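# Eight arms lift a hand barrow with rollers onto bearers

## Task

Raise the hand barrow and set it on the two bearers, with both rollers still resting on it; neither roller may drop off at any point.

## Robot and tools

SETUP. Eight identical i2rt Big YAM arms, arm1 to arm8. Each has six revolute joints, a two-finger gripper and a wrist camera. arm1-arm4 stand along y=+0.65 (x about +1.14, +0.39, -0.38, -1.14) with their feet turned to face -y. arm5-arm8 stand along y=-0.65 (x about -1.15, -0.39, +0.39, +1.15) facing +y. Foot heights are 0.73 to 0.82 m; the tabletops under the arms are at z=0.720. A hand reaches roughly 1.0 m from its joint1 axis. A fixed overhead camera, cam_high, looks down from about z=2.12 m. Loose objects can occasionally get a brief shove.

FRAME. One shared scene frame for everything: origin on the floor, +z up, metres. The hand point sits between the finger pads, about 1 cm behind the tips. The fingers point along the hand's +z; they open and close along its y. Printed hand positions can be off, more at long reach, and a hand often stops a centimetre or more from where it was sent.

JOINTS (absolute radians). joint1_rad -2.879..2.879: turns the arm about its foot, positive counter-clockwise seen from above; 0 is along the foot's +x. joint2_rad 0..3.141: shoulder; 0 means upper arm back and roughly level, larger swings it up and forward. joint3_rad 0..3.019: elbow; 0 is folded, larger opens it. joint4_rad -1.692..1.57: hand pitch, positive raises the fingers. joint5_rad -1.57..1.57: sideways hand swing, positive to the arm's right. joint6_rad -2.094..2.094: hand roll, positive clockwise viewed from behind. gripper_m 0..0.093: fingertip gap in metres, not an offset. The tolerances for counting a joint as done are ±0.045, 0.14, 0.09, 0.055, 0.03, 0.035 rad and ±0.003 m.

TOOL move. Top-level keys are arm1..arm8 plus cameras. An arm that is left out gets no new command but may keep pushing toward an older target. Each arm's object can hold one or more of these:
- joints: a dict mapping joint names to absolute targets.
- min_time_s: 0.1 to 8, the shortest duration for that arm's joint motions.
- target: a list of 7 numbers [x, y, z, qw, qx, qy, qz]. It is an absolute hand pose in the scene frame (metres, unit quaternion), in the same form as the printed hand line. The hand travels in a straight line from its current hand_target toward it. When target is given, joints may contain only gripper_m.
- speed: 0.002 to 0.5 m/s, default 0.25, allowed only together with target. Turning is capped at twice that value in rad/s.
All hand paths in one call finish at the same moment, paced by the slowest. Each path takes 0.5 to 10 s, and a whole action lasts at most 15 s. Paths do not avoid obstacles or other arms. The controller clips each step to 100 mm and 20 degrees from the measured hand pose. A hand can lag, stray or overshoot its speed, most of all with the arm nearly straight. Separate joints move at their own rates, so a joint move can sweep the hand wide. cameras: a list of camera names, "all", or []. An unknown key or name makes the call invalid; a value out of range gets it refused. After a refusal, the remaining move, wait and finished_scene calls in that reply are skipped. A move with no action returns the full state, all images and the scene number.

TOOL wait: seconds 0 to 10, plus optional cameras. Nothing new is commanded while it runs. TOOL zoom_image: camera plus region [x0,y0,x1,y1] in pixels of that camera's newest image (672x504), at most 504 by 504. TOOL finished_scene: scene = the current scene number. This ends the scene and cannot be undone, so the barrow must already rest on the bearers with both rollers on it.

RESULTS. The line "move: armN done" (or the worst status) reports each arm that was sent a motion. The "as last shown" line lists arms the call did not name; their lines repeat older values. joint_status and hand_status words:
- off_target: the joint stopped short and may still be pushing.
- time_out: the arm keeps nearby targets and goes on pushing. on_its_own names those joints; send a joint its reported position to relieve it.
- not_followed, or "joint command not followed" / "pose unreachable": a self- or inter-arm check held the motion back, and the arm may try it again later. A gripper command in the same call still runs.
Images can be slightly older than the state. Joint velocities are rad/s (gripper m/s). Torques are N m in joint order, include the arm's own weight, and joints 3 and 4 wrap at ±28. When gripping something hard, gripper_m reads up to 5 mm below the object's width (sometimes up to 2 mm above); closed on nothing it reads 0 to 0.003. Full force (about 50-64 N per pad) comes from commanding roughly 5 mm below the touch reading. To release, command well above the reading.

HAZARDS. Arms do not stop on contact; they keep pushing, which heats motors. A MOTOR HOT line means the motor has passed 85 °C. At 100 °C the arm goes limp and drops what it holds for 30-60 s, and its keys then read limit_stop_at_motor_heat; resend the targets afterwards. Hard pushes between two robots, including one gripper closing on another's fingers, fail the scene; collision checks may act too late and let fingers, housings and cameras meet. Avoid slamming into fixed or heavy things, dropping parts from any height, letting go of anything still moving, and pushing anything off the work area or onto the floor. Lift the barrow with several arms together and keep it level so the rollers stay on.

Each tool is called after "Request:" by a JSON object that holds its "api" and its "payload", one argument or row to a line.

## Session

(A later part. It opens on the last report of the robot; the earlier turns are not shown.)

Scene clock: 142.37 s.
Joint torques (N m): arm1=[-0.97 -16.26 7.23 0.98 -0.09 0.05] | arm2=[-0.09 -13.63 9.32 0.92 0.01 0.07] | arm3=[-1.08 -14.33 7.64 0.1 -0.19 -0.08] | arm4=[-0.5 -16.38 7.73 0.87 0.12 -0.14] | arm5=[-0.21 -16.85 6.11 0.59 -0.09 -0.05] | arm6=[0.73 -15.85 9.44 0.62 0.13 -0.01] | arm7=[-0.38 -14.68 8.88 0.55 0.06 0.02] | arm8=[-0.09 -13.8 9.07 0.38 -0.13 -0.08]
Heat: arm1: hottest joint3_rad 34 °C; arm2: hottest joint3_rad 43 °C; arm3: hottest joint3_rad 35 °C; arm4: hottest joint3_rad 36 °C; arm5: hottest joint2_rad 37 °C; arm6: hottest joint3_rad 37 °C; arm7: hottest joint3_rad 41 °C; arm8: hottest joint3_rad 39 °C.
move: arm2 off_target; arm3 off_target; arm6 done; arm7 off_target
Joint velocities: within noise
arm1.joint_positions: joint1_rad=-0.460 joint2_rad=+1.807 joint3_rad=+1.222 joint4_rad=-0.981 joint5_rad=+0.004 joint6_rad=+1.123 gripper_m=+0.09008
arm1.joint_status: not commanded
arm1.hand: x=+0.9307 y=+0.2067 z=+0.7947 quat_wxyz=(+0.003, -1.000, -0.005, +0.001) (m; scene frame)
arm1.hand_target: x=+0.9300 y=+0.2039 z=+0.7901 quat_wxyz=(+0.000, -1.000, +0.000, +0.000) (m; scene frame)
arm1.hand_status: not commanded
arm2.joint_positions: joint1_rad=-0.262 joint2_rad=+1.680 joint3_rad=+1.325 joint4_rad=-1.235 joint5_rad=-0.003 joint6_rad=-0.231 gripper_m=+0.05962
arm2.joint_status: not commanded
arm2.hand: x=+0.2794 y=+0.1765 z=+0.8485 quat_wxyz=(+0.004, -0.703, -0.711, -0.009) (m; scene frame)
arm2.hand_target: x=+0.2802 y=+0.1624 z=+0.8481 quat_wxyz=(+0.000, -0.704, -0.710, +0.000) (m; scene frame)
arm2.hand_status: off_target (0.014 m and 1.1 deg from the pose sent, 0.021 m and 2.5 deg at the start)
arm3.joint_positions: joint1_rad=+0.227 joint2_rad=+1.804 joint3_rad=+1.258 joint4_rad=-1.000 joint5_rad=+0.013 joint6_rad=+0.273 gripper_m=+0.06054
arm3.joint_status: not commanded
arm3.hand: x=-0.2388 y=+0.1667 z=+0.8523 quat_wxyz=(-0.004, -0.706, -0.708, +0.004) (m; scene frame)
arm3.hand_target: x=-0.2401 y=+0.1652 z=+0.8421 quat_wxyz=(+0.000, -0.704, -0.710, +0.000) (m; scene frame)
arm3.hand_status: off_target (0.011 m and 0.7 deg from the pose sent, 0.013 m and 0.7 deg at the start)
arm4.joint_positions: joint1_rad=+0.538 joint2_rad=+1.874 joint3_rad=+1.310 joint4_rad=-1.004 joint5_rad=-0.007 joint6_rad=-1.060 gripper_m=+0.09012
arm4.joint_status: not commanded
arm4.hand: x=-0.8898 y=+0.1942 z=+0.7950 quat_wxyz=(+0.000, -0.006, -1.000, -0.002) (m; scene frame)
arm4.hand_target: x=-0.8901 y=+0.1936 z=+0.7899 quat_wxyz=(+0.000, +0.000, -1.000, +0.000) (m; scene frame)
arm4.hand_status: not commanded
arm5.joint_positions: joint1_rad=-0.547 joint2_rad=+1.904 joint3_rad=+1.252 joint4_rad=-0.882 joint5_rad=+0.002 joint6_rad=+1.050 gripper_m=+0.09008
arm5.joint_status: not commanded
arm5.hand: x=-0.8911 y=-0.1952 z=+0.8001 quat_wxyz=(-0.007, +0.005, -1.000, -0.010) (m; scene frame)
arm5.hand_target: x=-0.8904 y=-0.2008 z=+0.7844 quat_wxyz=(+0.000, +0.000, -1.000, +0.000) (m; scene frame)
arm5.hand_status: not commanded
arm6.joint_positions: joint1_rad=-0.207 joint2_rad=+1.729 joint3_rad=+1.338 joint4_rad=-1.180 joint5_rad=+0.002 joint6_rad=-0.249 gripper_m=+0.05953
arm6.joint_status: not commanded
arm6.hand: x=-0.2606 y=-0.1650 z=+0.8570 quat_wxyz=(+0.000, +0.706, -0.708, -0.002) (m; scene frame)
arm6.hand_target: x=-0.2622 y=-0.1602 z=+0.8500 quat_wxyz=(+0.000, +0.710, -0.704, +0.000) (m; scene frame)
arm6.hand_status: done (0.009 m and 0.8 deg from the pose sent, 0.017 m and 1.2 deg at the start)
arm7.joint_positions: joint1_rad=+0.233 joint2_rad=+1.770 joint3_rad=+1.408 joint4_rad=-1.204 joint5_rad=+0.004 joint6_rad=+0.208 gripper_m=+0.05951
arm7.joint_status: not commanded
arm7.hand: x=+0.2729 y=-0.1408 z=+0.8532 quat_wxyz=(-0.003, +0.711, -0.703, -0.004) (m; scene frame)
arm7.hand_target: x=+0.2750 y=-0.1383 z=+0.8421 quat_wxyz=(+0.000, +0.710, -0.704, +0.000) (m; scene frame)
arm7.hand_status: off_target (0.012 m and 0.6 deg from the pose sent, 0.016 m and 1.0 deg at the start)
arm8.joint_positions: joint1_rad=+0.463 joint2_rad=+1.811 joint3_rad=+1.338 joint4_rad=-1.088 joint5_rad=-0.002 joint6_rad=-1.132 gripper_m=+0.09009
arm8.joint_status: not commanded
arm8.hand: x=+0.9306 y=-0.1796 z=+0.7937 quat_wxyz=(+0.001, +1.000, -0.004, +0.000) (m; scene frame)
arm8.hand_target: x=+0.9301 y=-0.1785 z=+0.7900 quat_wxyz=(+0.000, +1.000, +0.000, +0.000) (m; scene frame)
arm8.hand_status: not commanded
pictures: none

Request:
{"api": "move", "payload": {
  "cameras": ["cam_high", "arm2_cam_wrist", "arm3_cam_wrist", "arm6_cam_wrist", "arm7_cam_wrist"]
}}

Request:
{"api": "zoom_image", "payload": {
  "camera": "cam_high",
  "region": [240, 190, 420, 325]
}}

Scene clock: 143.97 s.
Joint torques (N m): arm1=[-0.56 -16.38 7.24 0.95 -0.11 0.06] | arm2=[-0.09 -13.63 9.33 0.92 0.01 0.07] | arm3=[-1.08 -14.39 7.65 0.13 -0.19 -0.08] | arm4=[-0.56 -16.32 7.75 0.87 0.12 -0.14] | arm5=[-0.38 -16.73 6.06 0.65 -0.09 -0.05] | arm6=[0.79 -15.85 9.43 0.66 0.14 -0.01] | arm7=[-0.5 -14.68 8.92 0.59 0.03 0.04] | arm8=[-0.09 -13.8 9.07 0.36 -0.13 -0.08]
Heat: arm1: hottest joint3_rad 34 °C; arm2: hottest joint3_rad 43 °C; arm3: hottest joint3_rad 34 °C; arm4: hottest joint3_rad 36 °C; arm5: hottest joint2_rad 37 °C; arm6: hottest joint3_rad 37 °C; arm7: hottest joint3_rad 41 °C; arm8: hottest joint3_rad 39 °C.
Joint velocities: within noise
arm1.joint_positions: joint1_rad=-0.460 joint2_rad=+1.807 joint3_rad=+1.222 joint4_rad=-0.981 joint5_rad=+0.004 joint6_rad=+1.123 gripper_m=+0.09008
arm1.joint_status: not commanded
arm1.hand: x=+0.9307 y=+0.2067 z=+0.7947 quat_wxyz=(+0.003, -1.000, -0.005, +0.001) (m; scene frame)
arm1.hand_target: x=+0.9300 y=+0.2039 z=+0.7901 quat_wxyz=(+0.000, -1.000, +0.000, +0.000) (m; scene frame)
arm1.hand_status: not commanded
arm2.joint_positions: joint1_rad=-0.262 joint2_rad=+1.680 joint3_rad=+1.325 joint4_rad=-1.235 joint5_rad=-0.003 joint6_rad=-0.231 gripper_m=+0.05962
arm2.joint_status: not commanded
arm2.hand: x=+0.2794 y=+0.1765 z=+0.8485 quat_wxyz=(+0.004, -0.703, -0.711, -0.009) (m; scene frame)
arm2.hand_target: x=+0.2802 y=+0.1624 z=+0.8481 quat_wxyz=(+0.000, -0.704, -0.710, +0.000) (m; scene frame)
arm2.hand_status: off_target (0.014 m and 1.1 deg from the pose sent, 0.021 m and 2.5 deg at the start)
arm3.joint_positions: joint1_rad=+0.227 joint2_rad=+1.804 joint3_rad=+1.258 joint4_rad=-1.000 joint5_rad=+0.013 joint6_rad=+0.273 gripper_m=+0.06054
arm3.joint_status: not commanded
arm3.hand: x=-0.2388 y=+0.1667 z=+0.8523 quat_wxyz=(-0.004, -0.706, -0.708, +0.004) (m; scene frame)
arm3.hand_target: x=-0.2401 y=+0.1652 z=+0.8421 quat_wxyz=(+0.000, -0.704, -0.710, +0.000) (m; scene frame)
arm3.hand_status: off_target (0.011 m and 0.7 deg from the pose sent, 0.013 m and 0.7 deg at the start)
arm4.joint_positions: joint1_rad=+0.538 joint2_rad=+1.874 joint3_rad=+1.310 joint4_rad=-1.004 joint5_rad=-0.007 joint6_rad=-1.060 gripper_m=+0.09012
arm4.joint_status: not commanded
arm4.hand: x=-0.8898 y=+0.1942 z=+0.7950 quat_wxyz=(+0.000, -0.006, -1.000, -0.002) (m; scene frame)
arm4.hand_target: x=-0.8901 y=+0.1936 z=+0.7899 quat_wxyz=(+0.000, +0.000, -1.000, +0.000) (m; scene frame)
arm4.hand_status: not commanded
arm5.joint_positions: joint1_rad=-0.547 joint2_rad=+1.904 joint3_rad=+1.252 joint4_rad=-0.882 joint5_rad=+0.002 joint6_rad=+1.050 gripper_m=+0.09008
arm5.joint_status: not commanded
arm5.hand: x=-0.8911 y=-0.1952 z=+0.8001 quat_wxyz=(-0.007, +0.005, -1.000, -0.010) (m; scene frame)
arm5.hand_target: x=-0.8904 y=-0.2008 z=+0.7844 quat_wxyz=(+0.000, +0.000, -1.000, +0.000) (m; scene frame)
arm5.hand_status: not commanded
arm6.joint_positions: joint1_rad=-0.207 joint2_rad=+1.729 joint3_rad=+1.338 joint4_rad=-1.179 joint5_rad=+0.002 joint6_rad=-0.249 gripper_m=+0.05953
arm6.joint_status: not commanded
arm6.hand: x=-0.2606 y=-0.1649 z=+0.8570 quat_wxyz=(+0.000, +0.706, -0.708, -0.002) (m; scene frame)
arm6.hand_target: x=-0.2621 y=-0.1602 z=+0.8500 quat_wxyz=(+0.000, +0.710, -0.704, +0.000) (m; scene frame)
arm6.hand_status: done (0.009 m and 0.8 deg from the pose sent, 0.017 m and 1.2 deg at the start)
arm7.joint_positions: joint1_rad=+0.233 joint2_rad=+1.770 joint3_rad=+1.408 joint4_rad=-1.204 joint5_rad=+0.004 joint6_rad=+0.208 gripper_m=+0.05951
arm7.joint_status: not commanded
arm7.hand: x=+0.2729 y=-0.1408 z=+0.8532 quat_wxyz=(-0.003, +0.711, -0.703, -0.004) (m; scene frame)
arm7.hand_target: x=+0.2750 y=-0.1383 z=+0.8421 quat_wxyz=(+0.000, +0.710, -0.704, +0.000) (m; scene frame)
arm7.hand_status: off_target (0.012 m and 0.6 deg from the pose sent, 0.016 m and 1.0 deg at the start)
arm8.joint_positions: joint1_rad=+0.463 joint2_rad=+1.811 joint3_rad=+1.338 joint4_rad=-1.088 joint5_rad=-0.002 joint6_rad=-1.132 gripper_m=+0.09009
arm8.joint_status: not commanded
arm8.hand: x=+0.9306 y=-0.1796 z=+0.7937 quat_wxyz=(+0.001, +1.000, -0.004, +0.000) (m; scene frame)
arm8.hand_target: x=+0.9301 y=-0.1785 z=+0.7900 quat_wxyz=(+0.000, +1.000, +0.000, +0.000) (m; scene frame)
arm8.hand_status: not commanded
pictures: arm2_cam_wrist, arm3_cam_wrist, arm6_cam_wrist, arm7_cam_wrist, cam_high
camera_calibration:
arm2_cam_wrist: T_world_to_cam=[[-0.9999, -0.0101017, -0.00992307, 0.290068], [-0.0140469, 0.796054, 0.605063, -0.649135], [0.00178716, 0.605142, -0.796116, 0.694167], [0, 0, 0, 1]] pos_world=[0.27968, 0.0996076, 0.948283]
arm3_cam_wrist: T_world_to_cam=[[-0.999914, -0.012801, 0.00286057, -0.238757], [-0.00898342, 0.827251, 0.56176, -0.613807], [-0.00955747, 0.561686, -0.827295, 0.734067], [0, 0, 0, 1]] pos_world=[-0.237235, 0.0924008, 0.952785]
arm6_cam_wrist: T_world_to_cam=[[0.999641, -0.0255563, -0.00800151, 0.265054], [-0.0162852, -0.817324, 0.575949, -0.628065], [-0.021259, -0.575612, -0.817447, 0.728092], [0, 0, 0, 1]] pos_world=[-0.259709, -0.0874602, 0.959031]
arm7_cam_wrist: T_world_to_cam=[[0.999768, 0.0183513, 0.0112848, -0.280548], [0.0085401, -0.818501, 0.574441, -0.602634], [0.0197783, -0.574211, -0.818468, 0.738848], [0, 0, 0, 1]] pos_world=[0.271016, -0.0638537, 0.954067]

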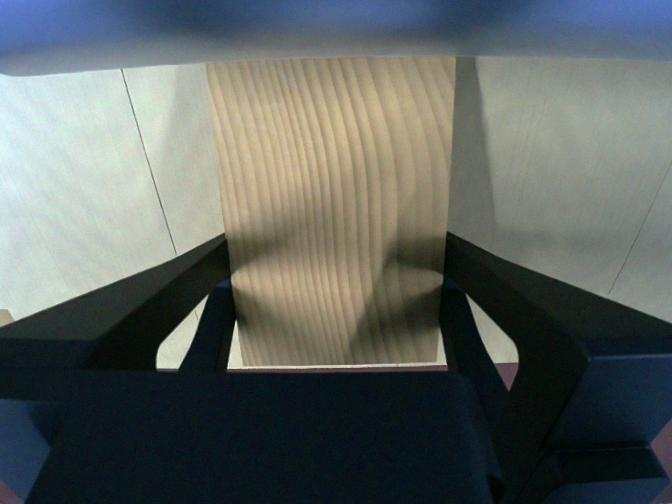

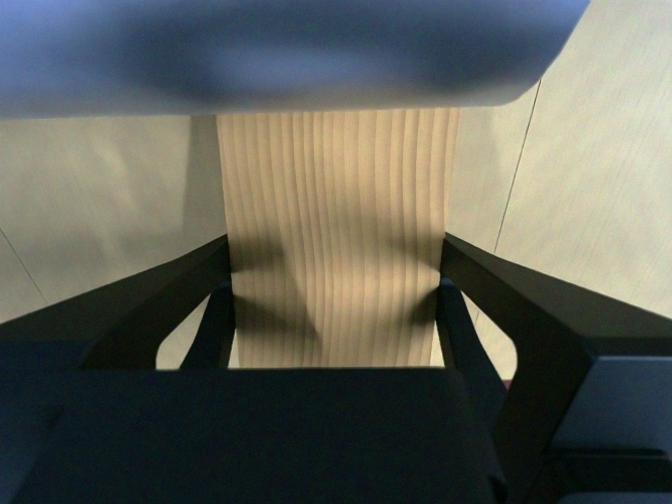

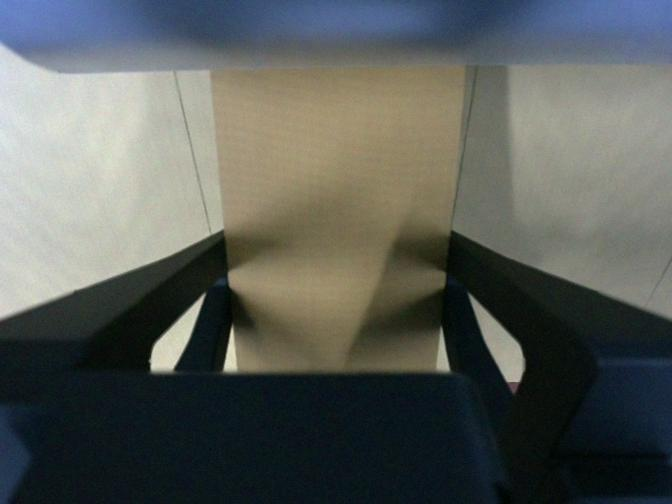

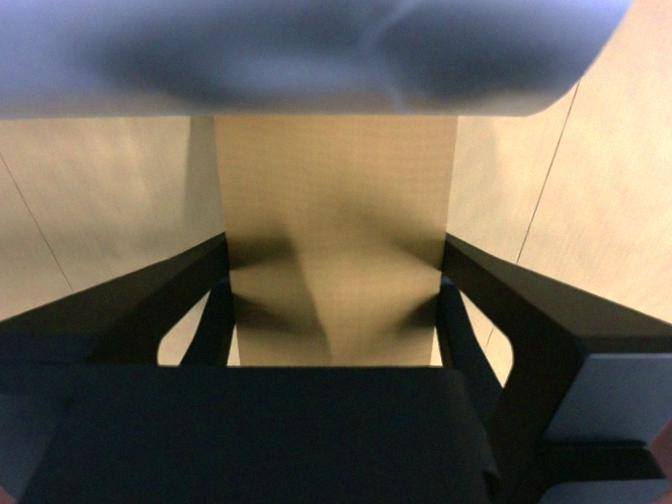

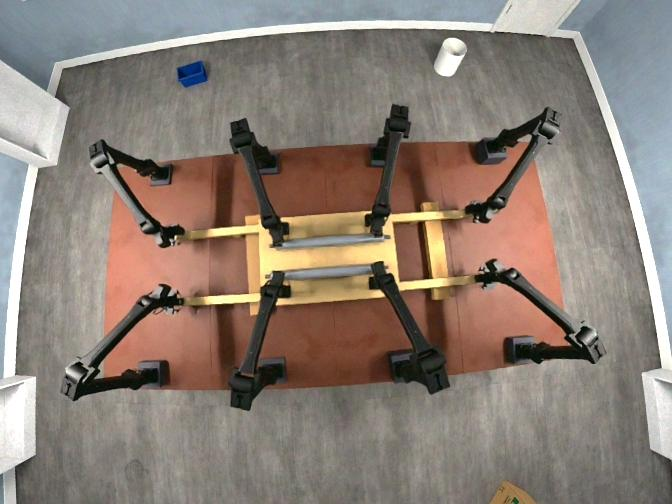

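Scaled by 2.800 from the camera's 672x504 image, which has a finer 960x720 frame.

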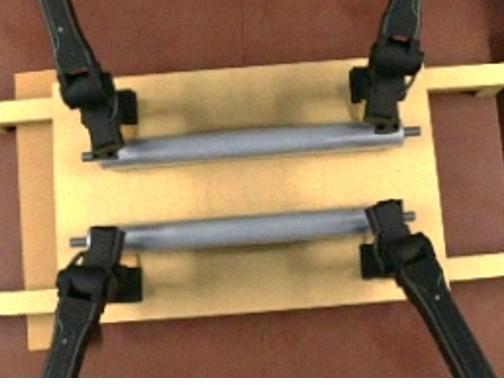

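Request:
{"api": "move", "payload": {
  "arm2": {"target": [0.28, 0.168, 0.842, 0, 0.7040, 0.7102, 0], "speed": 0.06},
  "arm3": {"target": [-0.24, 0.166, 0.838, 0, 0.7040, 0.7102, 0], "speed": 0.06},
  "arm6": {"target": [-0.262, -0.163, 0.840, 0, 0.7102, -0.7040, 0], "speed": 0.06},
  "arm7": {"target": [0.275, -0.140, 0.838, 0, 0.7102, -0.7040, 0], "speed": 0.06}
}}

Scene clock: 151.07 s.
Joint torques (N m): arm1=[-0.73 -16.32 7.24 1.01 -0.1 0.05] | arm2=[-0.32 -14.39 7.27 0.96 0.02 0.04] | arm3=[-1.03 -14.1 7.09 0.25 -0.19 -0.07] | arm4=[-0.56 -16.32 7.73 0.85 0.12 -0.14] | arm5=[-0.38 -16.85 6.12 0.61 -0.09 -0.05] | arm6=[0.73 -15.74 8.8 0.7 0.13 -0.02] | arm7=[-0.38 -14.62 8.08 0.79 0.04 0.04] | arm8=[-0.09 -13.86 9.09 0.38 -0.13 -0.08]
Heat: arm1: hottest joint3_rad 34 °C; arm2: hottest joint3_rad 43 °C; arm3: hottest joint3_rad 34 °C; arm4: hottest joint3_rad 36 °C; arm5: hottest joint2_rad 37 °C; arm6: hottest joint3_rad 37 °C; arm7: hottest joint3_rad 41 °C; arm8: hottest joint3_rad 39 °C.
move: arm2 done; arm3 off_target; arm6 done; arm7 off_target
Joint velocities: within noise
arm1, arm4, arm5, arm8: as last shown
arm2.joint_positions: joint1_rad=-0.262 joint2_rad=+1.680 joint3_rad=+1.325 joint4_rad=-1.216 joint5_rad=-0.003 joint6_rad=-0.231 gripper_m=+0.05962
arm2.joint_status: not commanded
arm2.hand: x=+0.2784 y=+0.1719 z=+0.8485 quat_wxyz=(-0.001, -0.703, -0.711, -0.001) (m; scene frame)
arm2.hand_target: x=+0.2801 y=+0.1682 z=+0.8421 quat_wxyz=(+0.000, -0.704, -0.710, +0.000) (m; scene frame)
arm2.hand_status: done (0.008 m and 0.2 deg from the pose sent, 0.011 m and 1.1 deg at the start)
arm3.joint_positions: joint1_rad=+0.227 joint2_rad=+1.804 joint3_rad=+1.258 joint4_rad=-0.994 joint5_rad=+0.013 joint6_rad=+0.273 gripper_m=+0.06054
arm3.joint_status: not commanded
arm3.hand: x=-0.2384 y=+0.1653 z=+0.8522 quat_wxyz=(-0.007, -0.706, -0.708, +0.005) (m; scene frame)
arm3.hand_target: x=-0.2401 y=+0.1663 z=+0.8384 quat_wxyz=(+0.000, -0.704, -0.710, +0.000) (m; scene frame)
arm3.hand_status: off_target (0.014 m and 1.0 deg from the pose sent, 0.014 m and 0.7 deg at the start)
arm6.joint_positions: joint1_rad=-0.207 joint2_rad=+1.732 joint3_rad=+1.322 joint4_rad=-1.153 joint5_rad=+0.003 joint6_rad=-0.249 gripper_m=+0.05953
arm6.joint_status: not commanded
arm6.hand: x=-0.2606 y=-0.1649 z=+0.8502 quat_wxyz=(-0.004, +0.706, -0.708, -0.004) (m; scene frame)
arm6.hand_target: x=-0.2621 y=-0.1633 z=+0.8400 quat_wxyz=(+0.000, +0.710, -0.704, +0.000) (m; scene frame)
arm6.hand_status: done (0.010 m and 1.0 deg from the pose sent, 0.017 m and 0.8 deg at the start)
arm7.joint_positions: joint1_rad=+0.233 joint2_rad=+1.770 joint3_rad=+1.406 joint4_rad=-1.199 joint5_rad=+0.004 joint6_rad=+0.208 gripper_m=+0.05951
arm7.joint_status: not commanded
arm7.hand: x=+0.2728 y=-0.1404 z=+0.8524 quat_wxyz=(-0.004, +0.711, -0.703, -0.005) (m; scene frame)
arm7.hand_target: x=+0.2750 y=-0.1404 z=+0.8381 quat_wxyz=(+0.000, +0.710, -0.704, +0.000) (m; scene frame)
arm7.hand_status: off_target (0.015 m and 0.7 deg from the pose sent, 0.015 m and 0.6 deg at the start)
pictures: none

Request:
{"api": "move", "payload": {
  "arm2": {"target": [0.278, 0.172, 0.848, 0, 0.7040, 0.7102, 0], "speed": 0.03},
  "arm3": {"target": [-0.238, 0.166, 0.851, 0, 0.7040, 0.7102, 0], "speed": 0.03},
  "arm6": {"target": [-0.261, -0.165, 0.849, 0, 0.7102, -0.7040, 0], "speed": 0.03},
  "arm7": {"target": [0.273, -0.141, 0.851, 0, 0.7102, -0.7040, 0], "speed": 0.03}
}}

Request:
{"api": "move", "payload": {
  "arm2": {"joints": {"gripper_m": 0.085}},
  "arm3": {"joints": {"gripper_m": 0.085}},
  "arm6": {"joints": {"gripper_m": 0.085}},
  "arm7": {"joints": {"gripper_m": 0.085}},
  "cameras": ["cam_high", "arm2_cam_wrist", "arm3_cam_wrist", "arm6_cam_wrist", "arm7_cam_wrist"]
}}

Scene clock: 156.93 s.
Joint torques (N m): arm1=[-0.79 -16.56 7.19 0.95 -0.1 0.02] | arm2=[-0.79 -15.62 7.19 0.5 0.02 -0.02] | arm3=[-0.67 -15.44 8.38 -0.62 -0.18 -0.04] | arm4=[-0.5 -16.38 7.73 0.87 0.12 -0.14] | arm5=[-0.38 -16.73 6.11 0.59 -0.1 -0.04] | arm6=[0.5 -16.85 9.4 -0.17 0.13 -0.04] | arm7=[0.21 -15.79 9.51 -0.36 0.06 0.1] | arm8=[-0.09 -13.86 9.07 0.36 -0.13 -0.08]
Heat: arm1: hottest joint3_rad 34 °C; arm2: hottest joint3_rad 42 °C; arm3: hottest joint3_rad 34 °C; arm4: hottest joint3_rad 36 °C; arm5: hottest joint2_rad 37 °C; arm6: hottest joint3_rad 36 °C; arm7: hottest joint3_rad 41 °C; arm8: hottest joint3_rad 38 °C.
move: arm2 done; arm3 done; arm6 done; arm7 done
Joint velocities: within noise
arm1, arm4, arm5, arm8: as last shown
arm2.joint_positions: joint1_rad=-0.262 joint2_rad=+1.680 joint3_rad=+1.325 joint4_rad=-1.216 joint5_rad=-0.003 joint6_rad=-0.231 gripper_m=+0.05962
arm2.joint_status: not commanded
arm2.hand: x=+0.2784 y=+0.1719 z=+0.8485 quat_wxyz=(-0.001, -0.703, -0.711, -0.001) (m; scene frame)
arm2.hand_target: x=+0.2780 y=+0.1720 z=+0.8480 quat_wxyz=(+0.000, -0.704, -0.710, +0.000) (m; scene frame)
arm2.hand_status: done (0.001 m and 0.2 deg from the pose sent, 0.001 m and 0.2 deg at the start)
arm3.joint_positions: joint1_rad=+0.227 joint2_rad=+1.804 joint3_rad=+1.258 joint4_rad=-1.002 joint5_rad=+0.013 joint6_rad=+0.273 gripper_m=+0.06054
arm3.joint_status: not commanded
arm3.hand: x=-0.2389 y=+0.1673 z=+0.8522 quat_wxyz=(-0.003, -0.706, -0.708, +0.003) (m; scene frame)
arm3.hand_target: x=-0.2380 y=+0.1659 z=+0.8511 quat_wxyz=(+0.000, -0.704, -0.710, +0.000) (m; scene frame)
arm3.hand_status: done (0.002 m and 0.6 deg from the pose sent, 0.001 m and 1.0 deg at the start)
arm6.joint_positions: joint1_rad=-0.207 joint2_rad=+1.732 joint3_rad=+1.322 joint4_rad=-1.153 joint5_rad=+0.003 joint6_rad=-0.249 gripper_m=+0.05953
arm6.joint_status: not commanded
arm6.hand: x=-0.2606 y=-0.1649 z=+0.8502 quat_wxyz=(-0.004, +0.706, -0.708, -0.004) (m; scene frame)
arm6.hand_target: x=-0.2611 y=-0.1651 z=+0.8489 quat_wxyz=(+0.000, +0.710, -0.704, +0.000) (m; scene frame)
arm6.hand_status: done (0.001 m and 1.0 deg from the pose sent, 0.001 m and 1.0 deg at the start)
arm7.joint_positions: joint1_rad=+0.233 joint2_rad=+1.770 joint3_rad=+1.406 joint4_rad=-1.199 joint5_rad=+0.004 joint6_rad=+0.208 gripper_m=+0.05951
arm7.joint_status: not commanded
arm7.hand: x=+0.2728 y=-0.1405 z=+0.8524 quat_wxyz=(-0.004, +0.711, -0.703, -0.004) (m; scene frame)
arm7.hand_target: x=+0.2730 y=-0.1410 z=+0.8509 quat_wxyz=(+0.000, +0.710, -0.704, +0.000) (m; scene frame)
arm7.hand_status: done (0.001 m and 0.7 deg from the pose sent, 0.002 m and 0.7 deg at the start)
pictures: none

Scene clock: 157.53 s.
Joint torques (N m): arm1=[-0.62 -16.32 7.25 0.96 -0.1 0.06] | arm2=[-0.79 -15.62 7.2 0.5 0.03 -0.02] | arm3=[-0.67 -15.44 8.36 -0.51 -0.18 -0.04] | arm4=[-0.56 -16.38 7.73 0.87 0.12 -0.14] | arm5=[-0.38 -16.85 6.05 0.62 -0.1 -0.05] | arm6=[0.56 -16.85 9.42 -0.16 0.13 -0.05] | arm7=[0.03 -15.15 9.57 -0.35 0.04 0.08] | arm8=[-0.15 -13.8 9.09 0.36 -0.13 -0.08]
Heat: arm1: hottest joint3_rad 34 °C; arm2: hottest joint3_rad 42 °C; arm3: hottest joint3_rad 34 °C; arm4: hottest joint3_rad 36 °C; arm5: hottest joint2_rad 37 °C; arm6: hottest joint3_rad 36 °C; arm7: hottest joint3_rad 41 °C; arm8: hottest joint3_rad 38 °C.
move: arm2 done; arm3 done; arm6 done; arm7 done
Joint velocities: within noise
arm1, arm4, arm5, arm8: as last shown
arm2.joint_positions: joint1_rad=-0.262 joint2_rad=+1.680 joint3_rad=+1.325 joint4_rad=-1.216 joint5_rad=-0.003 joint6_rad=-0.231 gripper_m=+0.08487
arm2.joint_status: all done
arm2.hand: x=+0.2784 y=+0.1719 z=+0.8485 quat_wxyz=(-0.001, -0.703, -0.711, -0.001) (m; scene frame)
arm2.hand_target: x=+0.2780 y=+0.1720 z=+0.8480 quat_wxyz=(+0.000, -0.704, -0.710, +0.000) (m; scene frame)
arm2.hand_status: not commanded
arm3.joint_positions: joint1_rad=+0.227 joint2_rad=+1.804 joint3_rad=+1.258 joint4_rad=-1.005 joint5_rad=+0.013 joint6_rad=+0.273 gripper_m=+0.08486
arm3.joint_status: all done
arm3.hand: x=-0.2390 y=+0.1679 z=+0.8522 quat_wxyz=(-0.002, -0.706, -0.708, +0.003) (m; scene frame)
arm3.hand_target: x=-0.2380 y=+0.1659 z=+0.8511 quat_wxyz=(+0.000, -0.704, -0.710, +0.000) (m; scene frame)
arm3.hand_status: not commanded
arm6.joint_positions: joint1_rad=-0.207 joint2_rad=+1.732 joint3_rad=+1.322 joint4_rad=-1.153 joint5_rad=+0.003 joint6_rad=-0.249 gripper_m=+0.08485
arm6.joint_status: all done
arm6.hand: x=-0.2606 y=-0.1649 z=+0.8502 quat_wxyz=(-0.004, +0.706, -0.708, -0.004) (m; scene frame)
arm6.hand_target: x=-0.2611 y=-0.1651 z=+0.8489 quat_wxyz=(+0.000, +0.710, -0.704, +0.000) (m; scene frame)
arm6.hand_status: not commanded
arm7.joint_positions: joint1_rad=+0.233 joint2_rad=+1.770 joint3_rad=+1.406 joint4_rad=-1.199 joint5_rad=+0.004 joint6_rad=+0.208 gripper_m=+0.08484
arm7.joint_status: all done
arm7.hand: x=+0.2728 y=-0.1405 z=+0.8524 quat_wxyz=(-0.004, +0.711, -0.703, -0.004) (m; scene frame)
arm7.hand_target: x=+0.2730 y=-0.1410 z=+0.8509 quat_wxyz=(+0.000, +0.710, -0.704, +0.000) (m; scene frame)
arm7.hand_status: not commanded
pictures: arm2_cam_wrist, arm3_cam_wrist, arm6_cam_wrist, arm7_cam_wrist, cam_high
camera_calibration:
arm2_cam_wrist: T_world_to_cam=[[-0.999932, -0.0102441, -0.00551401, 0.285297], [-0.0115239, 0.80717, 0.590207, -0.635446], [-0.00159541, 0.590231, -0.807233, 0.709881], [0, 0, 0, 1]] pos_world=[0.279088, 0.0968424, 0.949657]
arm3_cam_wrist: T_world_to_cam=[[-0.999909, -0.0129489, 0.00368779, -0.23972], [-0.00859516, 0.824748, 0.565435, -0.617339], [-0.0103633, 0.565352, -0.824785, 0.730419], [0, 0, 0, 1]] pos_world=[-0.237435, 0.0931011, 0.952387]
arm6_cam_wrist: T_world_to_cam=[[0.999657, -0.0255158, -0.00596692, 0.263257], [-0.0175654, -0.821468, 0.569984, -0.620128], [-0.0194452, -0.569683, -0.821634, 0.727462], [0, 0, 0, 1]] pos_world=[-0.259914, -0.0882757, 0.952742]
arm7_cam_wrist: T_world_to_cam=[[0.999773, 0.0183391, 0.0108258, -0.280106], [0.0088368, -0.819773, 0.57262, -0.600719], [0.019376, -0.572395, -0.819749, 0.739806], [0, 0, 0, 1]] pos_world=[0.271017, -0.0638556, 0.953472]

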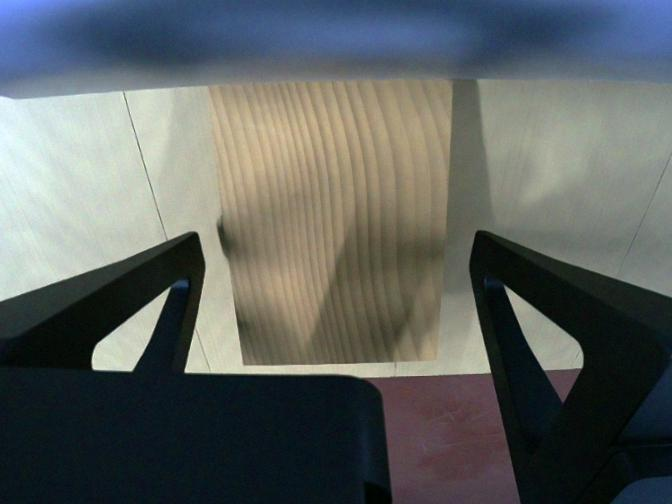

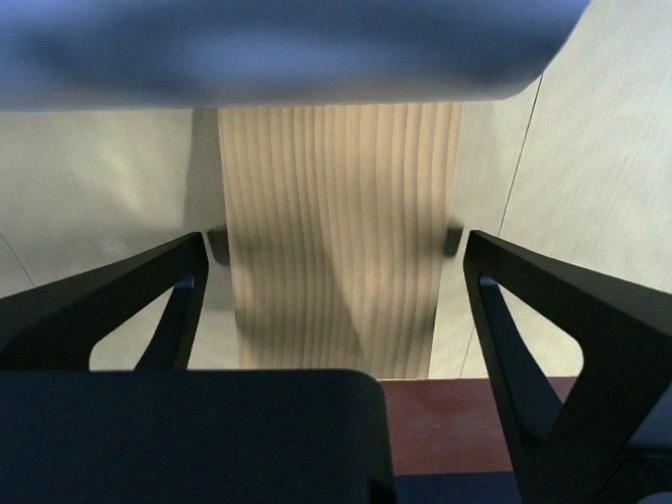

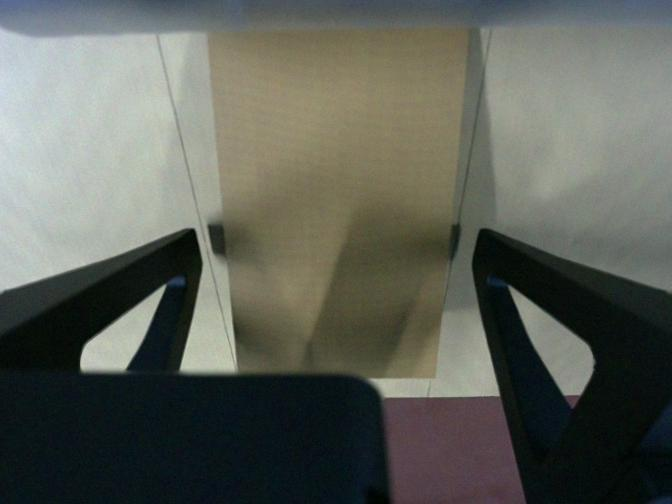

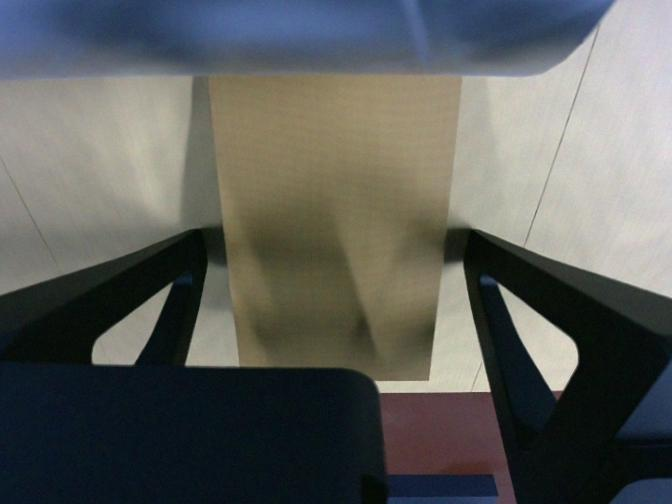

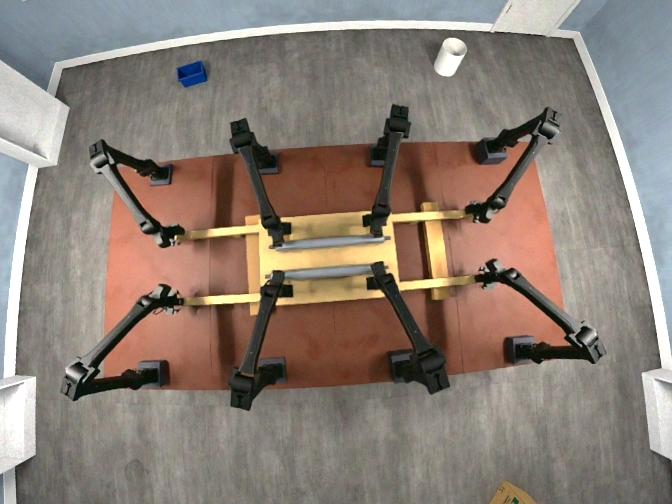

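Request:
{"api": "zoom_image", "payload": {
  "camera": "cam_high",
  "region": [240, 190, 420, 325]
}}

Request:
{"api": "move", "payload": {
  "cameras": ["cam_high", "arm6_cam_wrist", "arm7_cam_wrist"]
}}

Request:
{"api": "zoom_image", "payload": {
  "camera": "cam_high",
  "region": [240, 190, 420, 325]
}}

Scaled by 2.800 from the camera's 672x504 image, which has a finer 960x720 frame.

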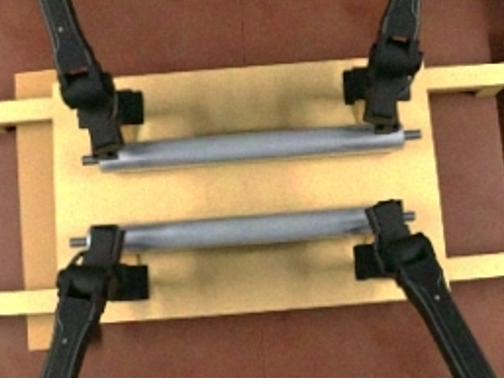

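Scene clock: 161.63 s.
Joint torques (N m): arm1=[-0.79 -16.21 7.23 0.94 -0.1 0.04] | arm2=[-0.79 -15.56 7.19 0.5 0.02 -0.02] | arm3=[-0.67 -15.5 8.38 -0.53 -0.17 -0.04] | arm4=[-0.56 -16.32 7.75 0.87 0.12 -0.14] | arm5=[-0.44 -16.73 6.09 0.59 -0.1 -0.05] | arm6=[0.38 -16.85 9.42 -0.16 0.13 -0.05] | arm7=[0.21 -15.74 9.44 -0.36 0.03 0.1] | arm8=[-0.09 -13.86 9.09 0.38 -0.13 -0.08]
Heat: arm1: hottest joint3_rad 34 °C; arm2: hottest joint3_rad 42 °C; arm3: hottest joint3_rad 34 °C; arm4: hottest joint3_rad 36 °C; arm5: hottest joint2_rad 37 °C; arm6: hottest joint3_rad 36 °C; arm7: hottest joint3_rad 41 °C; arm8: hottest joint3_rad 38 °C.
Joint velocities: within noise
arm1.joint_positions: joint1_rad=-0.460 joint2_rad=+1.807 joint3_rad=+1.222 joint4_rad=-0.981 joint5_rad=+0.004 joint6_rad=+1.123 gripper_m=+0.09008
arm1.joint_status: not commanded
arm1.hand: x=+0.9307 y=+0.2067 z=+0.7947 quat_wxyz=(+0.003, -1.000, -0.005, +0.001) (m; scene frame)
arm1.hand_target: x=+0.9300 y=+0.2039 z=+0.7901 quat_wxyz=(+0.000, -1.000, +0.000, +0.000) (m; scene frame)
arm1.hand_status: not commanded
arm2.joint_positions: joint1_rad=-0.262 joint2_rad=+1.680 joint3_rad=+1.325 joint4_rad=-1.216 joint5_rad=-0.003 joint6_rad=-0.231 gripper_m=+0.08496
arm2.joint_status: all done
arm2.hand: x=+0.2784 y=+0.1719 z=+0.8485 quat_wxyz=(-0.001, -0.703, -0.711, -0.001) (m; scene frame)
arm2.hand_target: x=+0.2780 y=+0.1720 z=+0.8480 quat_wxyz=(+0.000, -0.704, -0.710, +0.000) (m; scene frame)
arm2.hand_status: not commanded
arm3.joint_positions: joint1_rad=+0.227 joint2_rad=+1.804 joint3_rad=+1.258 joint4_rad=-1.005 joint5_rad=+0.013 joint6_rad=+0.273 gripper_m=+0.08494
arm3.joint_status: all done
arm3.hand: x=-0.2390 y=+0.1679 z=+0.8522 quat_wxyz=(-0.002, -0.706, -0.708, +0.003) (m; scene frame)
arm3.hand_target: x=-0.2380 y=+0.1659 z=+0.8511 quat_wxyz=(+0.000, -0.704, -0.710, +0.000) (m; scene frame)
arm3.hand_status: not commanded
arm4.joint_positions: joint1_rad=+0.538 joint2_rad=+1.874 joint3_rad=+1.310 joint4_rad=-1.004 joint5_rad=-0.007 joint6_rad=-1.060 gripper_m=+0.09012
arm4.joint_status: not commanded
arm4.hand: x=-0.8898 y=+0.1942 z=+0.7950 quat_wxyz=(+0.000, -0.006, -1.000, -0.002) (m; scene frame)
arm4.hand_target: x=-0.8901 y=+0.1936 z=+0.7899 quat_wxyz=(+0.000, +0.000, -1.000, +0.000) (m; scene frame)
arm4.hand_status: not commanded
arm5.joint_positions: joint1_rad=-0.547 joint2_rad=+1.904 joint3_rad=+1.252 joint4_rad=-0.882 joint5_rad=+0.002 joint6_rad=+1.050 gripper_m=+0.09008
arm5.joint_status: not commanded
arm5.hand: x=-0.8911 y=-0.1952 z=+0.8001 quat_wxyz=(-0.007, +0.005, -1.000, -0.010) (m; scene frame)
arm5.hand_target: x=-0.8904 y=-0.2008 z=+0.7844 quat_wxyz=(+0.000, +0.000, -1.000, +0.000) (m; scene frame)
arm5.hand_status: not commanded
arm6.joint_positions: joint1_rad=-0.207 joint2_rad=+1.732 joint3_rad=+1.322 joint4_rad=-1.153 joint5_rad=+0.003 joint6_rad=-0.249 gripper_m=+0.08494
arm6.joint_status: all done
arm6.hand: x=-0.2606 y=-0.1649 z=+0.8502 quat_wxyz=(-0.004, +0.706, -0.708, -0.004) (m; scene frame)
arm6.hand_target: x=-0.2611 y=-0.1651 z=+0.8489 quat_wxyz=(+0.000, +0.710, -0.704, +0.000) (m; scene frame)
arm6.hand_status: not commanded
arm7.joint_positions: joint1_rad=+0.233 joint2_rad=+1.770 joint3_rad=+1.406 joint4_rad=-1.199 joint5_rad=+0.004 joint6_rad=+0.208 gripper_m=+0.08493
arm7.joint_status: all done
arm7.hand: x=+0.2728 y=-0.1405 z=+0.8524 quat_wxyz=(-0.004, +0.711, -0.703, -0.004) (m; scene frame)
arm7.hand_target: x=+0.2730 y=-0.1410 z=+0.8509 quat_wxyz=(+0.000, +0.710, -0.704, +0.000) (m; scene frame)
arm7.hand_status: not commanded
arm8.joint_positions: joint1_rad=+0.463 joint2_rad=+1.811 joint3_rad=+1.338 joint4_rad=-1.088 joint5_rad=-0.002 joint6_rad=-1.132 gripper_m=+0.09009
arm8.joint_status: not commanded
arm8.hand: x=+0.9306 y=-0.1796 z=+0.7937 quat_wxyz=(+0.001, +1.000, -0.004, +0.000) (m; scene frame)
arm8.hand_target: x=+0.9301 y=-0.1785 z=+0.7900 quat_wxyz=(+0.000, +1.000, +0.000, +0.000) (m; scene frame)
arm8.hand_status: not commanded
pictures: arm6_cam_wrist, arm7_cam_wrist, cam_high
camera_calibration:
arm6_cam_wrist: T_world_to_cam=[[0.999657, -0.0255158, -0.00596692, 0.263257], [-0.0175654, -0.821468, 0.569984, -0.620128], [-0.0194452, -0.569683, -0.821634, 0.727462], [0, 0, 0, 1]] pos_world=[-0.259914, -0.0882757, 0.952742]
arm7_cam_wrist: T_world_to_cam=[[0.999773, 0.0183391, 0.0108258, -0.280106], [0.0088368, -0.819773, 0.57262, -0.600719], [0.019376, -0.572395, -0.819749, 0.739806], [0, 0, 0, 1]] pos_world=[0.271017, -0.0638556, 0.953472]

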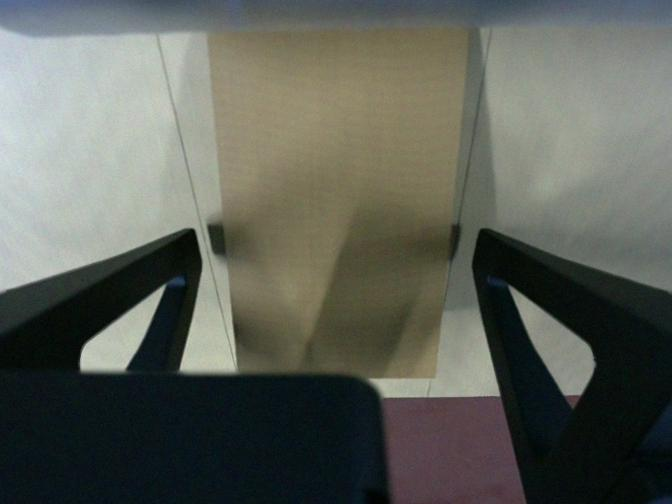

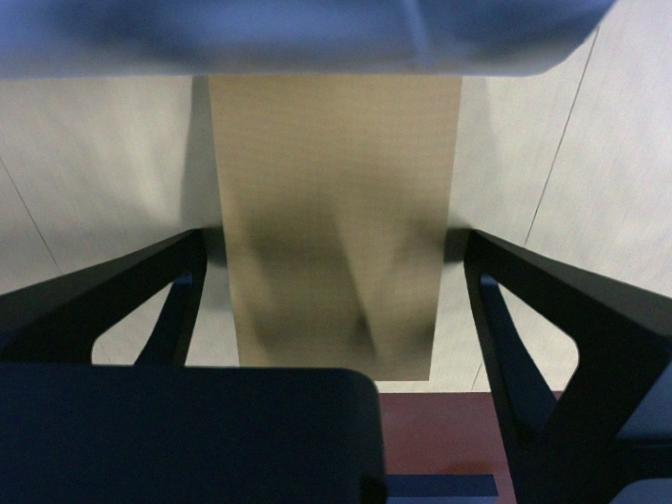

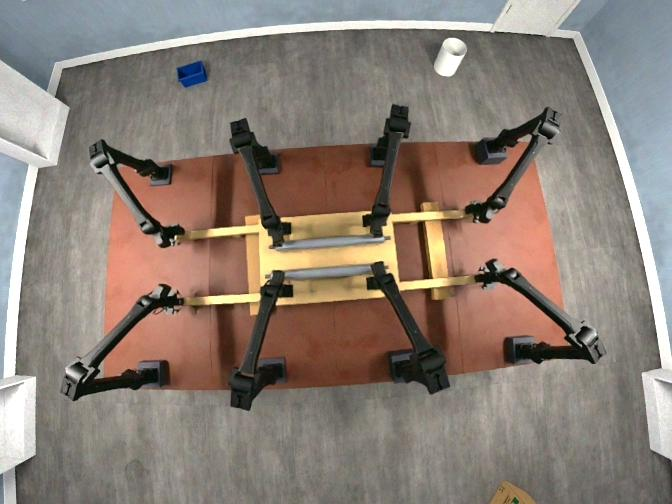

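Scaled by 2.800 from the camera's 672x504 image, which has a finer 960x720 frame.

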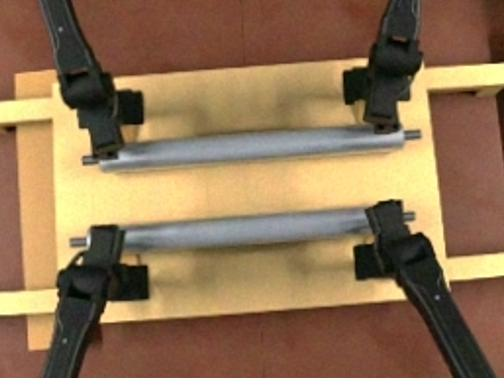

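Request:
{"api": "move", "payload": {
  "arm2": {"target": [0.279, 0.176, 0.95, 0, 0.7040, 0.7102, 0], "speed": 0.12},
  "arm3": {"target": [-0.239, 0.172, 0.95, 0, 0.7040, 0.7102, 0], "speed": 0.12},
  "arm6": {"target": [-0.261, -0.170, 0.95, 0, 0.7102, -0.7040, 0], "speed": 0.12},
  "arm7": {"target": [0.273, -0.146, 0.95, 0, 0.7102, -0.7040, 0], "speed": 0.12}
}}

Request:
{"api": "move", "payload": {
  "arm1": {"joints": {"gripper_m": 0.052}},
  "arm4": {"joints": {"gripper_m": 0.052}},
  "arm5": {"joints": {"gripper_m": 0.052}},
  "arm8": {"joints": {"gripper_m": 0.052}},
  "arm2": {"target": [0.30, 0.42, 1.02, 0, 0.7071, 0.7071, 0], "speed": 0.25},
  "arm3": {"target": [-0.30, 0.42, 1.02, 0, 0.7071, 0.7071, 0], "speed": 0.25},
  "arm6": {"target": [-0.30, -0.42, 1.02, 0, 0.7071, -0.7071, 0], "speed": 0.25},
  "arm7": {"target": [0.30, -0.42, 1.02, 0, 0.7071, -0.7071, 0], "speed": 0.25},
  "cameras": ["cam_high", "arm1_cam_wrist", "arm4_cam_wrist", "arm5_cam_wrist", "arm8_cam_wrist"]
}}

Request:
{"api": "zoom_image", "payload": {
  "camera": "cam_high",
  "region": [240, 190, 420, 325]
}}

Scene clock: 169.00 s.
Joint torques (N m): arm1=[-0.62 -16.32 7.13 0.98 -0.1 0.05] | arm2=[-0.79 -16.09 12.08 -0.2 0.02 -0.02] | arm3=[-0.32 -17.08 11.86 -0.62 -0.17 0] | arm4=[-0.56 -16.32 7.73 0.87 0.12 -0.14] | arm5=[-0.32 -16.85 6.09 0.61 -0.1 -0.05] | arm6=[0.32 -17.32 13.15 -0.23 0.14 -0.06] | arm7=[0.09 -17.08 13.82 -0.39 0.02 0.11] | arm8=[-0.09 -13.86 9.09 0.36 -0.13 -0.08]
Heat: arm1: hottest joint3_rad 34 °C; arm2: hottest joint3_rad 42 °C; arm3: hottest joint3_rad 33 °C; arm4: hottest joint3_rad 36 °C; arm5: hottest joint2_rad 37 °C; arm6: hottest joint3_rad 36 °C; arm7: hottest joint3_rad 42 °C; arm8: hottest joint3_rad 38 °C.
move: arm2 off_target; arm3 off_target; arm6 off_target; arm7 off_target
Joint velocities: within noise
arm1, arm4, arm5, arm8: as last shown
arm2.joint_positions: joint1_rad=-0.262 joint2_rad=+1.619 joint3_rad=+1.444 joint4_rad=-1.457 joint5_rad=-0.003 joint6_rad=-0.231 gripper_m=+0.08496
arm2.joint_status: not commanded
arm2.hand: x=+0.2827 y=+0.1911 z=+0.9214 quat_wxyz=(+0.015, -0.703, -0.711, -0.027) (m; scene frame)
arm2.hand_target: x=+0.2794 y=+0.1775 z=+0.9499 quat_wxyz=(+0.000, -0.704, -0.710, +0.000) (m; scene frame)
arm2.hand_status: off_target (0.033 m and 3.5 deg from the pose sent, 0.102 m and 0.2 deg at the start)
arm3.joint_positions: joint1_rad=+0.227 joint2_rad=+1.705 joint3_rad=+1.335 joint4_rad=-1.241 joint5_rad=+0.013 joint6_rad=+0.273 gripper_m=+0.08494
arm3.joint_status: not commanded
arm3.hand: x=-0.2452 y=+0.1868 z=+0.9264 quat_wxyz=(+0.024, -0.705, -0.708, -0.012) (m; scene frame)
arm3.hand_target: x=-0.2393 y=+0.1729 z=+0.9502 quat_wxyz=(+0.000, -0.704, -0.710, +0.000) (m; scene frame)
arm3.hand_status: off_target (0.029 m and 3.1 deg from the pose sent, 0.098 m and 0.5 deg at the start)
arm6.joint_positions: joint1_rad=-0.207 joint2_rad=+1.656 joint3_rad=+1.444 joint4_rad=-1.403 joint5_rad=+0.003 joint6_rad=-0.249 gripper_m=+0.08494
arm6.joint_status: not commanded
arm6.hand: x=-0.2646 y=-0.1823 z=+0.9307 quat_wxyz=(+0.019, +0.706, -0.708, +0.009) (m; scene frame)
arm6.hand_target: x=-0.2613 y=-0.1708 z=+0.9501 quat_wxyz=(+0.000, +0.710, -0.704, +0.000) (m; scene frame)
arm6.hand_status: off_target (0.023 m and 2.5 deg from the pose sent, 0.100 m and 1.0 deg at the start)
arm7.joint_positions: joint1_rad=+0.233 joint2_rad=+1.710 joint3_rad=+1.520 joint4_rad=-1.438 joint5_rad=+0.004 joint6_rad=+0.208 gripper_m=+0.08493
arm7.joint_status: not commanded
arm7.hand: x=+0.2773 y=-0.1596 z=+0.9244 quat_wxyz=(+0.014, +0.711, -0.703, +0.023) (m; scene frame)
arm7.hand_target: x=+0.2733 y=-0.1472 z=+0.9501 quat_wxyz=(+0.000, +0.710, -0.704, +0.000) (m; scene frame)
arm7.hand_status: off_target (0.029 m and 3.0 deg from the pose sent, 0.098 m and 0.7 deg at the start)
pictures: none

Scene clock: 171.07 s.
Joint torques (N m): arm1=[-0.5 -16.5 7.15 1.02 -0.08 0.04] | arm2=[-1.61 -5.25 7.31 0.03 -0.03 -0.14] | arm3=[-0.09 -5.6 8.88 -0.5 -0.15 0.11] | arm4=[-0.56 -16.32 7.73 0.85 0.12 -0.13] | arm5=[-0.32 -16.85 6.05 0.62 -0.09 -0.05] | arm6=[-0.62 -4.31 9.61 -0.1 0.12 -0.1] | arm7=[0.67 -6.01 9.51 -0.43 0.04 0.25] | arm8=[-0.09 -13.86 9.09 0.36 -0.13 -0.08]
Heat: arm1: hottest joint3_rad 34 °C; arm2: hottest joint3_rad 42 °C; arm3: hottest joint3_rad 33 °C; arm4: hottest joint3_rad 36 °C; arm5: hottest joint2_rad 37 °C; arm6: hottest joint3_rad 36 °C; arm7: hottest joint3_rad 42 °C; arm8: hottest joint3_rad 38 °C.
move: arm1 done; arm2 done; arm3 done; arm4 done; arm5 done; arm6 done; arm7 done; arm8 done
Joint velocities: within noise
arm1.joint_positions: joint1_rad=-0.460 joint2_rad=+1.807 joint3_rad=+1.222 joint4_rad=-0.981 joint5_rad=+0.004 joint6_rad=+1.123 gripper_m=+0.05208
arm1.joint_status: all done
arm1.hand: x=+0.9307 y=+0.2067 z=+0.7947 quat_wxyz=(+0.003, -1.000, -0.005, +0.001) (m; scene frame)
arm1.hand_target: x=+0.9300 y=+0.2039 z=+0.7901 quat_wxyz=(+0.000, -1.000, +0.000, +0.000) (m; scene frame)
arm1.hand_status: not commanded
arm2.joint_positions: joint1_rad=-0.386 joint2_rad=+0.969 joint3_rad=+1.120 joint4_rad=-1.689 joint5_rad=-0.002 joint6_rad=-0.341 gripper_m=+0.08496
arm2.joint_status: not commanded
arm2.hand: x=+0.3006 y=+0.4141 z=+1.0209 quat_wxyz=(-0.008, -0.708, -0.706, +0.015) (m; scene frame)
arm2.hand_target: x=+0.3000 y=+0.4196 z=+1.0194 quat_wxyz=(-0.004, -0.707, -0.707, +0.009) (m; scene frame)
arm2.hand_status: done (0.006 m and 1.9 deg from the pose sent, 0.250 m and 3.6 deg at the start; a joint's target at an end of its range on 27 of 62 steps)
arm3.joint_positions: joint1_rad=+0.266 joint2_rad=+0.973 joint3_rad=+0.881 joint4_rad=-1.468 joint5_rad=+0.013 joint6_rad=+0.313 gripper_m=+0.08494
arm3.joint_status: not commanded
arm3.hand: x=-0.3017 y=+0.4171 z=+1.0178 quat_wxyz=(+0.001, -0.706, -0.708, +0.000) (m; scene frame)
arm3.hand_target: x=-0.3001 y=+0.4199 z=+1.0200 quat_wxyz=(+0.000, -0.707, -0.707, +0.000) (m; scene frame)
arm3.hand_status: done (0.004 m and 0.3 deg from the pose sent, 0.257 m and 3.1 deg at the start)
arm4.joint_positions: joint1_rad=+0.538 joint2_rad=+1.874 joint3_rad=+1.310 joint4_rad=-1.004 joint5_rad=-0.007 joint6_rad=-1.061 gripper_m=+0.05212
arm4.joint_status: all done
arm4.hand: x=-0.8898 y=+0.1942 z=+0.7950 quat_wxyz=(+0.000, -0.006, -1.000, -0.002) (m; scene frame)
arm4.hand_target: x=-0.8901 y=+0.1936 z=+0.7899 quat_wxyz=(+0.000, +0.000, -1.000, +0.000) (m; scene frame)
arm4.hand_status: not commanded
arm5.joint_positions: joint1_rad=-0.547 joint2_rad=+1.904 joint3_rad=+1.252 joint4_rad=-0.882 joint5_rad=+0.002 joint6_rad=+1.050 gripper_m=+0.05209
arm5.joint_status: all done
arm5.hand: x=-0.8911 y=-0.1952 z=+0.8001 quat_wxyz=(-0.007, +0.005, -1.000, -0.010) (m; scene frame)
arm5.hand_target: x=-0.8903 y=-0.2008 z=+0.7844 quat_wxyz=(+0.000, +0.000, -1.000, +0.000) (m; scene frame)
arm5.hand_status: not commanded
arm6.joint_positions: joint1_rad=-0.294 joint2_rad=+0.976 joint3_rad=+1.056 joint4_rad=-1.641 joint5_rad=+0.003 joint6_rad=-0.332 gripper_m=+0.08494
arm6.joint_status: not commanded
arm6.hand: x=-0.3021 y=-0.4169 z=+1.0210 quat_wxyz=(-0.005, +0.704, -0.710, -0.004) (m; scene frame)
arm6.hand_target: x=-0.3001 y=-0.4200 z=+1.0199 quat_wxyz=(+0.000, +0.707, -0.707, +0.000) (m; scene frame)
arm6.hand_status: done (0.004 m and 0.8 deg from the pose sent, 0.256 m and 2.4 deg at the start)
arm7.joint_positions: joint1_rad=+0.365 joint2_rad=+0.985 joint3_rad=+1.083 joint4_rad=-1.663 joint5_rad=+0.004 joint6_rad=+0.346 gripper_m=+0.08493
arm7.joint_status: not commanded
arm7.hand: x=+0.3010 y=-0.4152 z=+1.0204 quat_wxyz=(-0.003, +0.709, -0.705, -0.004) (m; scene frame)
arm7.hand_target: x=+0.3001 y=-0.4200 z=+1.0199 quat_wxyz=(+0.000, +0.707, -0.707, +0.000) (m; scene frame)
arm7.hand_status: done (0.005 m and 0.7 deg from the pose sent, 0.278 m and 3.1 deg at the start)
arm8.joint_positions: joint1_rad=+0.463 joint2_rad=+1.811 joint3_rad=+1.338 joint4_rad=-1.088 joint5_rad=-0.002 joint6_rad=-1.132 gripper_m=+0.05208
arm8.joint_status: all done
arm8.hand: x=+0.9306 y=-0.1796 z=+0.7937 quat_wxyz=(+0.001, +1.000, -0.004, +0.000) (m; scene frame)
arm8.hand_target: x=+0.9301 y=-0.1785 z=+0.7900 quat_wxyz=(+0.000, +1.000, +0.000, +0.000) (m; scene frame)
arm8.hand_status: not commanded
pictures: arm1_cam_wrist, arm4_cam_wrist, arm5_cam_wrist, arm8_cam_wrist, cam_high
camera_calibration:
arm1_cam_wrist: T_world_to_cam=[[-0.00306545, 0.999995, -0.000532584, -0.202267], [0.816209, 0.00280976, 0.57775, -1.21386], [0.577749, 0.00133636, -0.816214, 0.238892], [0, 0, 0, 1]] pos_world=[0.852123, 0.205357, 0.896187]
arm4_cam_wrist: T_world_to_cam=[[-0.0330026, -0.999433, -0.00662676, 0.173411], [-0.817473, 0.0231782, 0.5755, -1.18423], [-0.57502, 0.0244102, -0.817775, 0.260851], [0, 0, 0, 1]] pos_world=[-0.812361, 0.194394, 0.895992]
arm5_cam_wrist: T_world_to_cam=[[0.0122222, -0.99939, -0.0327211, -0.157374], [-0.817696, -0.0288239, 0.574928, -1.19025], [-0.57552, 0.019729, -0.81755, 0.269474], [0, 0, 0, 1]] pos_world=[-0.816254, -0.196902, 0.899468]
arm8_cam_wrist: T_world_to_cam=[[-0.00532327, 0.999856, -0.0161024, 0.197731], [0.817515, 0.0136247, 0.575746, -1.21222], [0.575883, -0.0100991, -0.81747, 0.236992], [0, 0, 0, 1]] pos_world=[0.855583, -0.178793, 0.894851]

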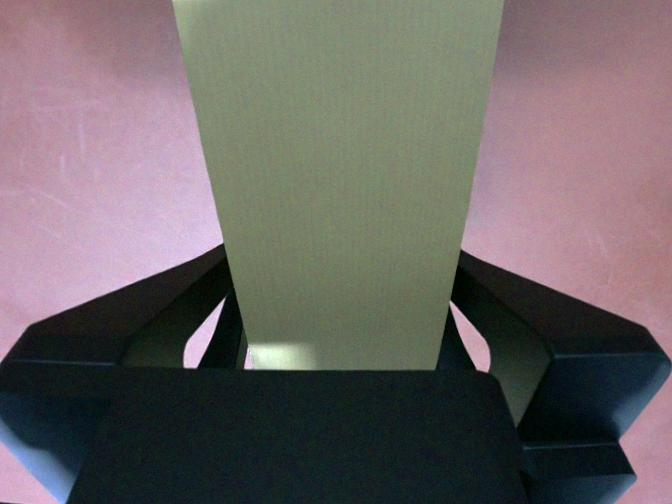

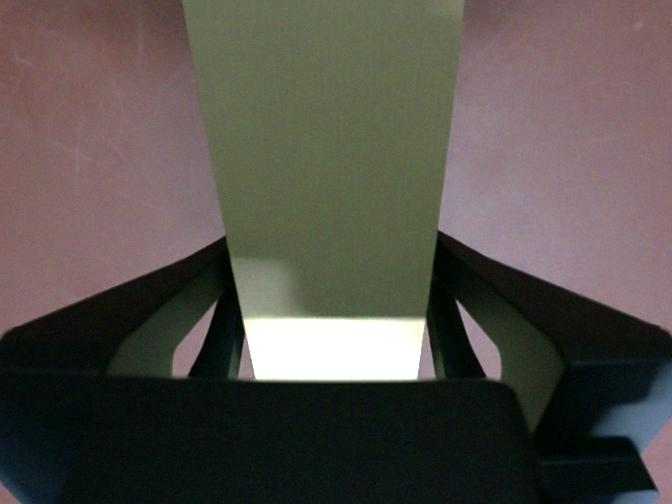

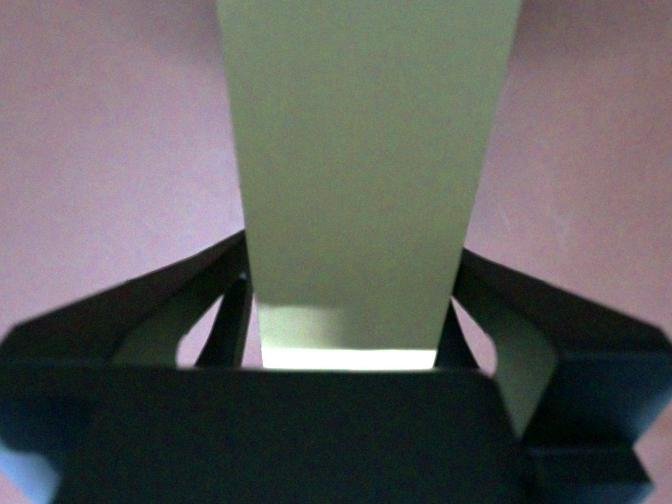

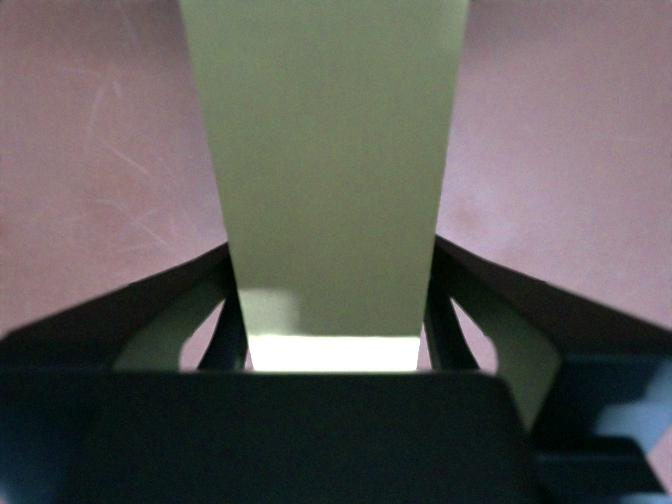

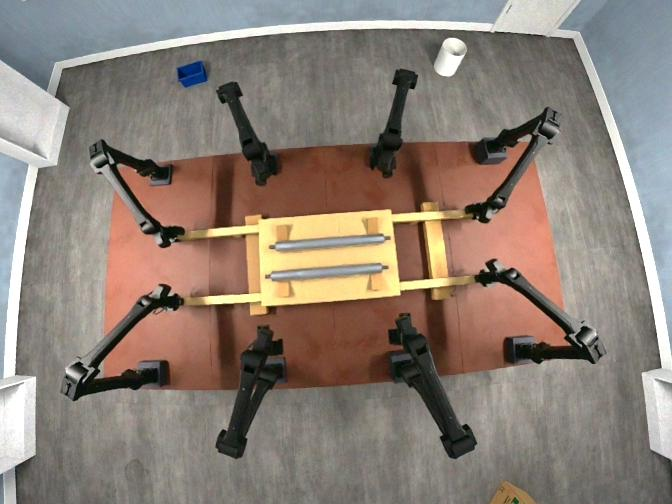

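Scaled by 2.800 from the camera's 672x504 image, which has a finer 960x720 frame.

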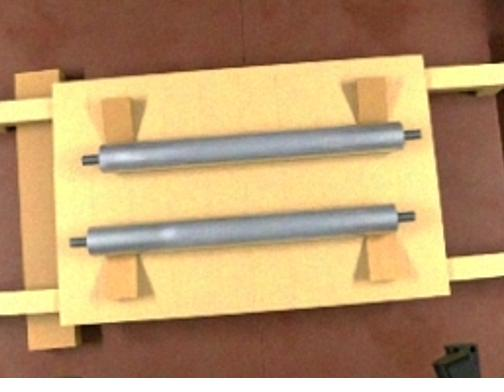

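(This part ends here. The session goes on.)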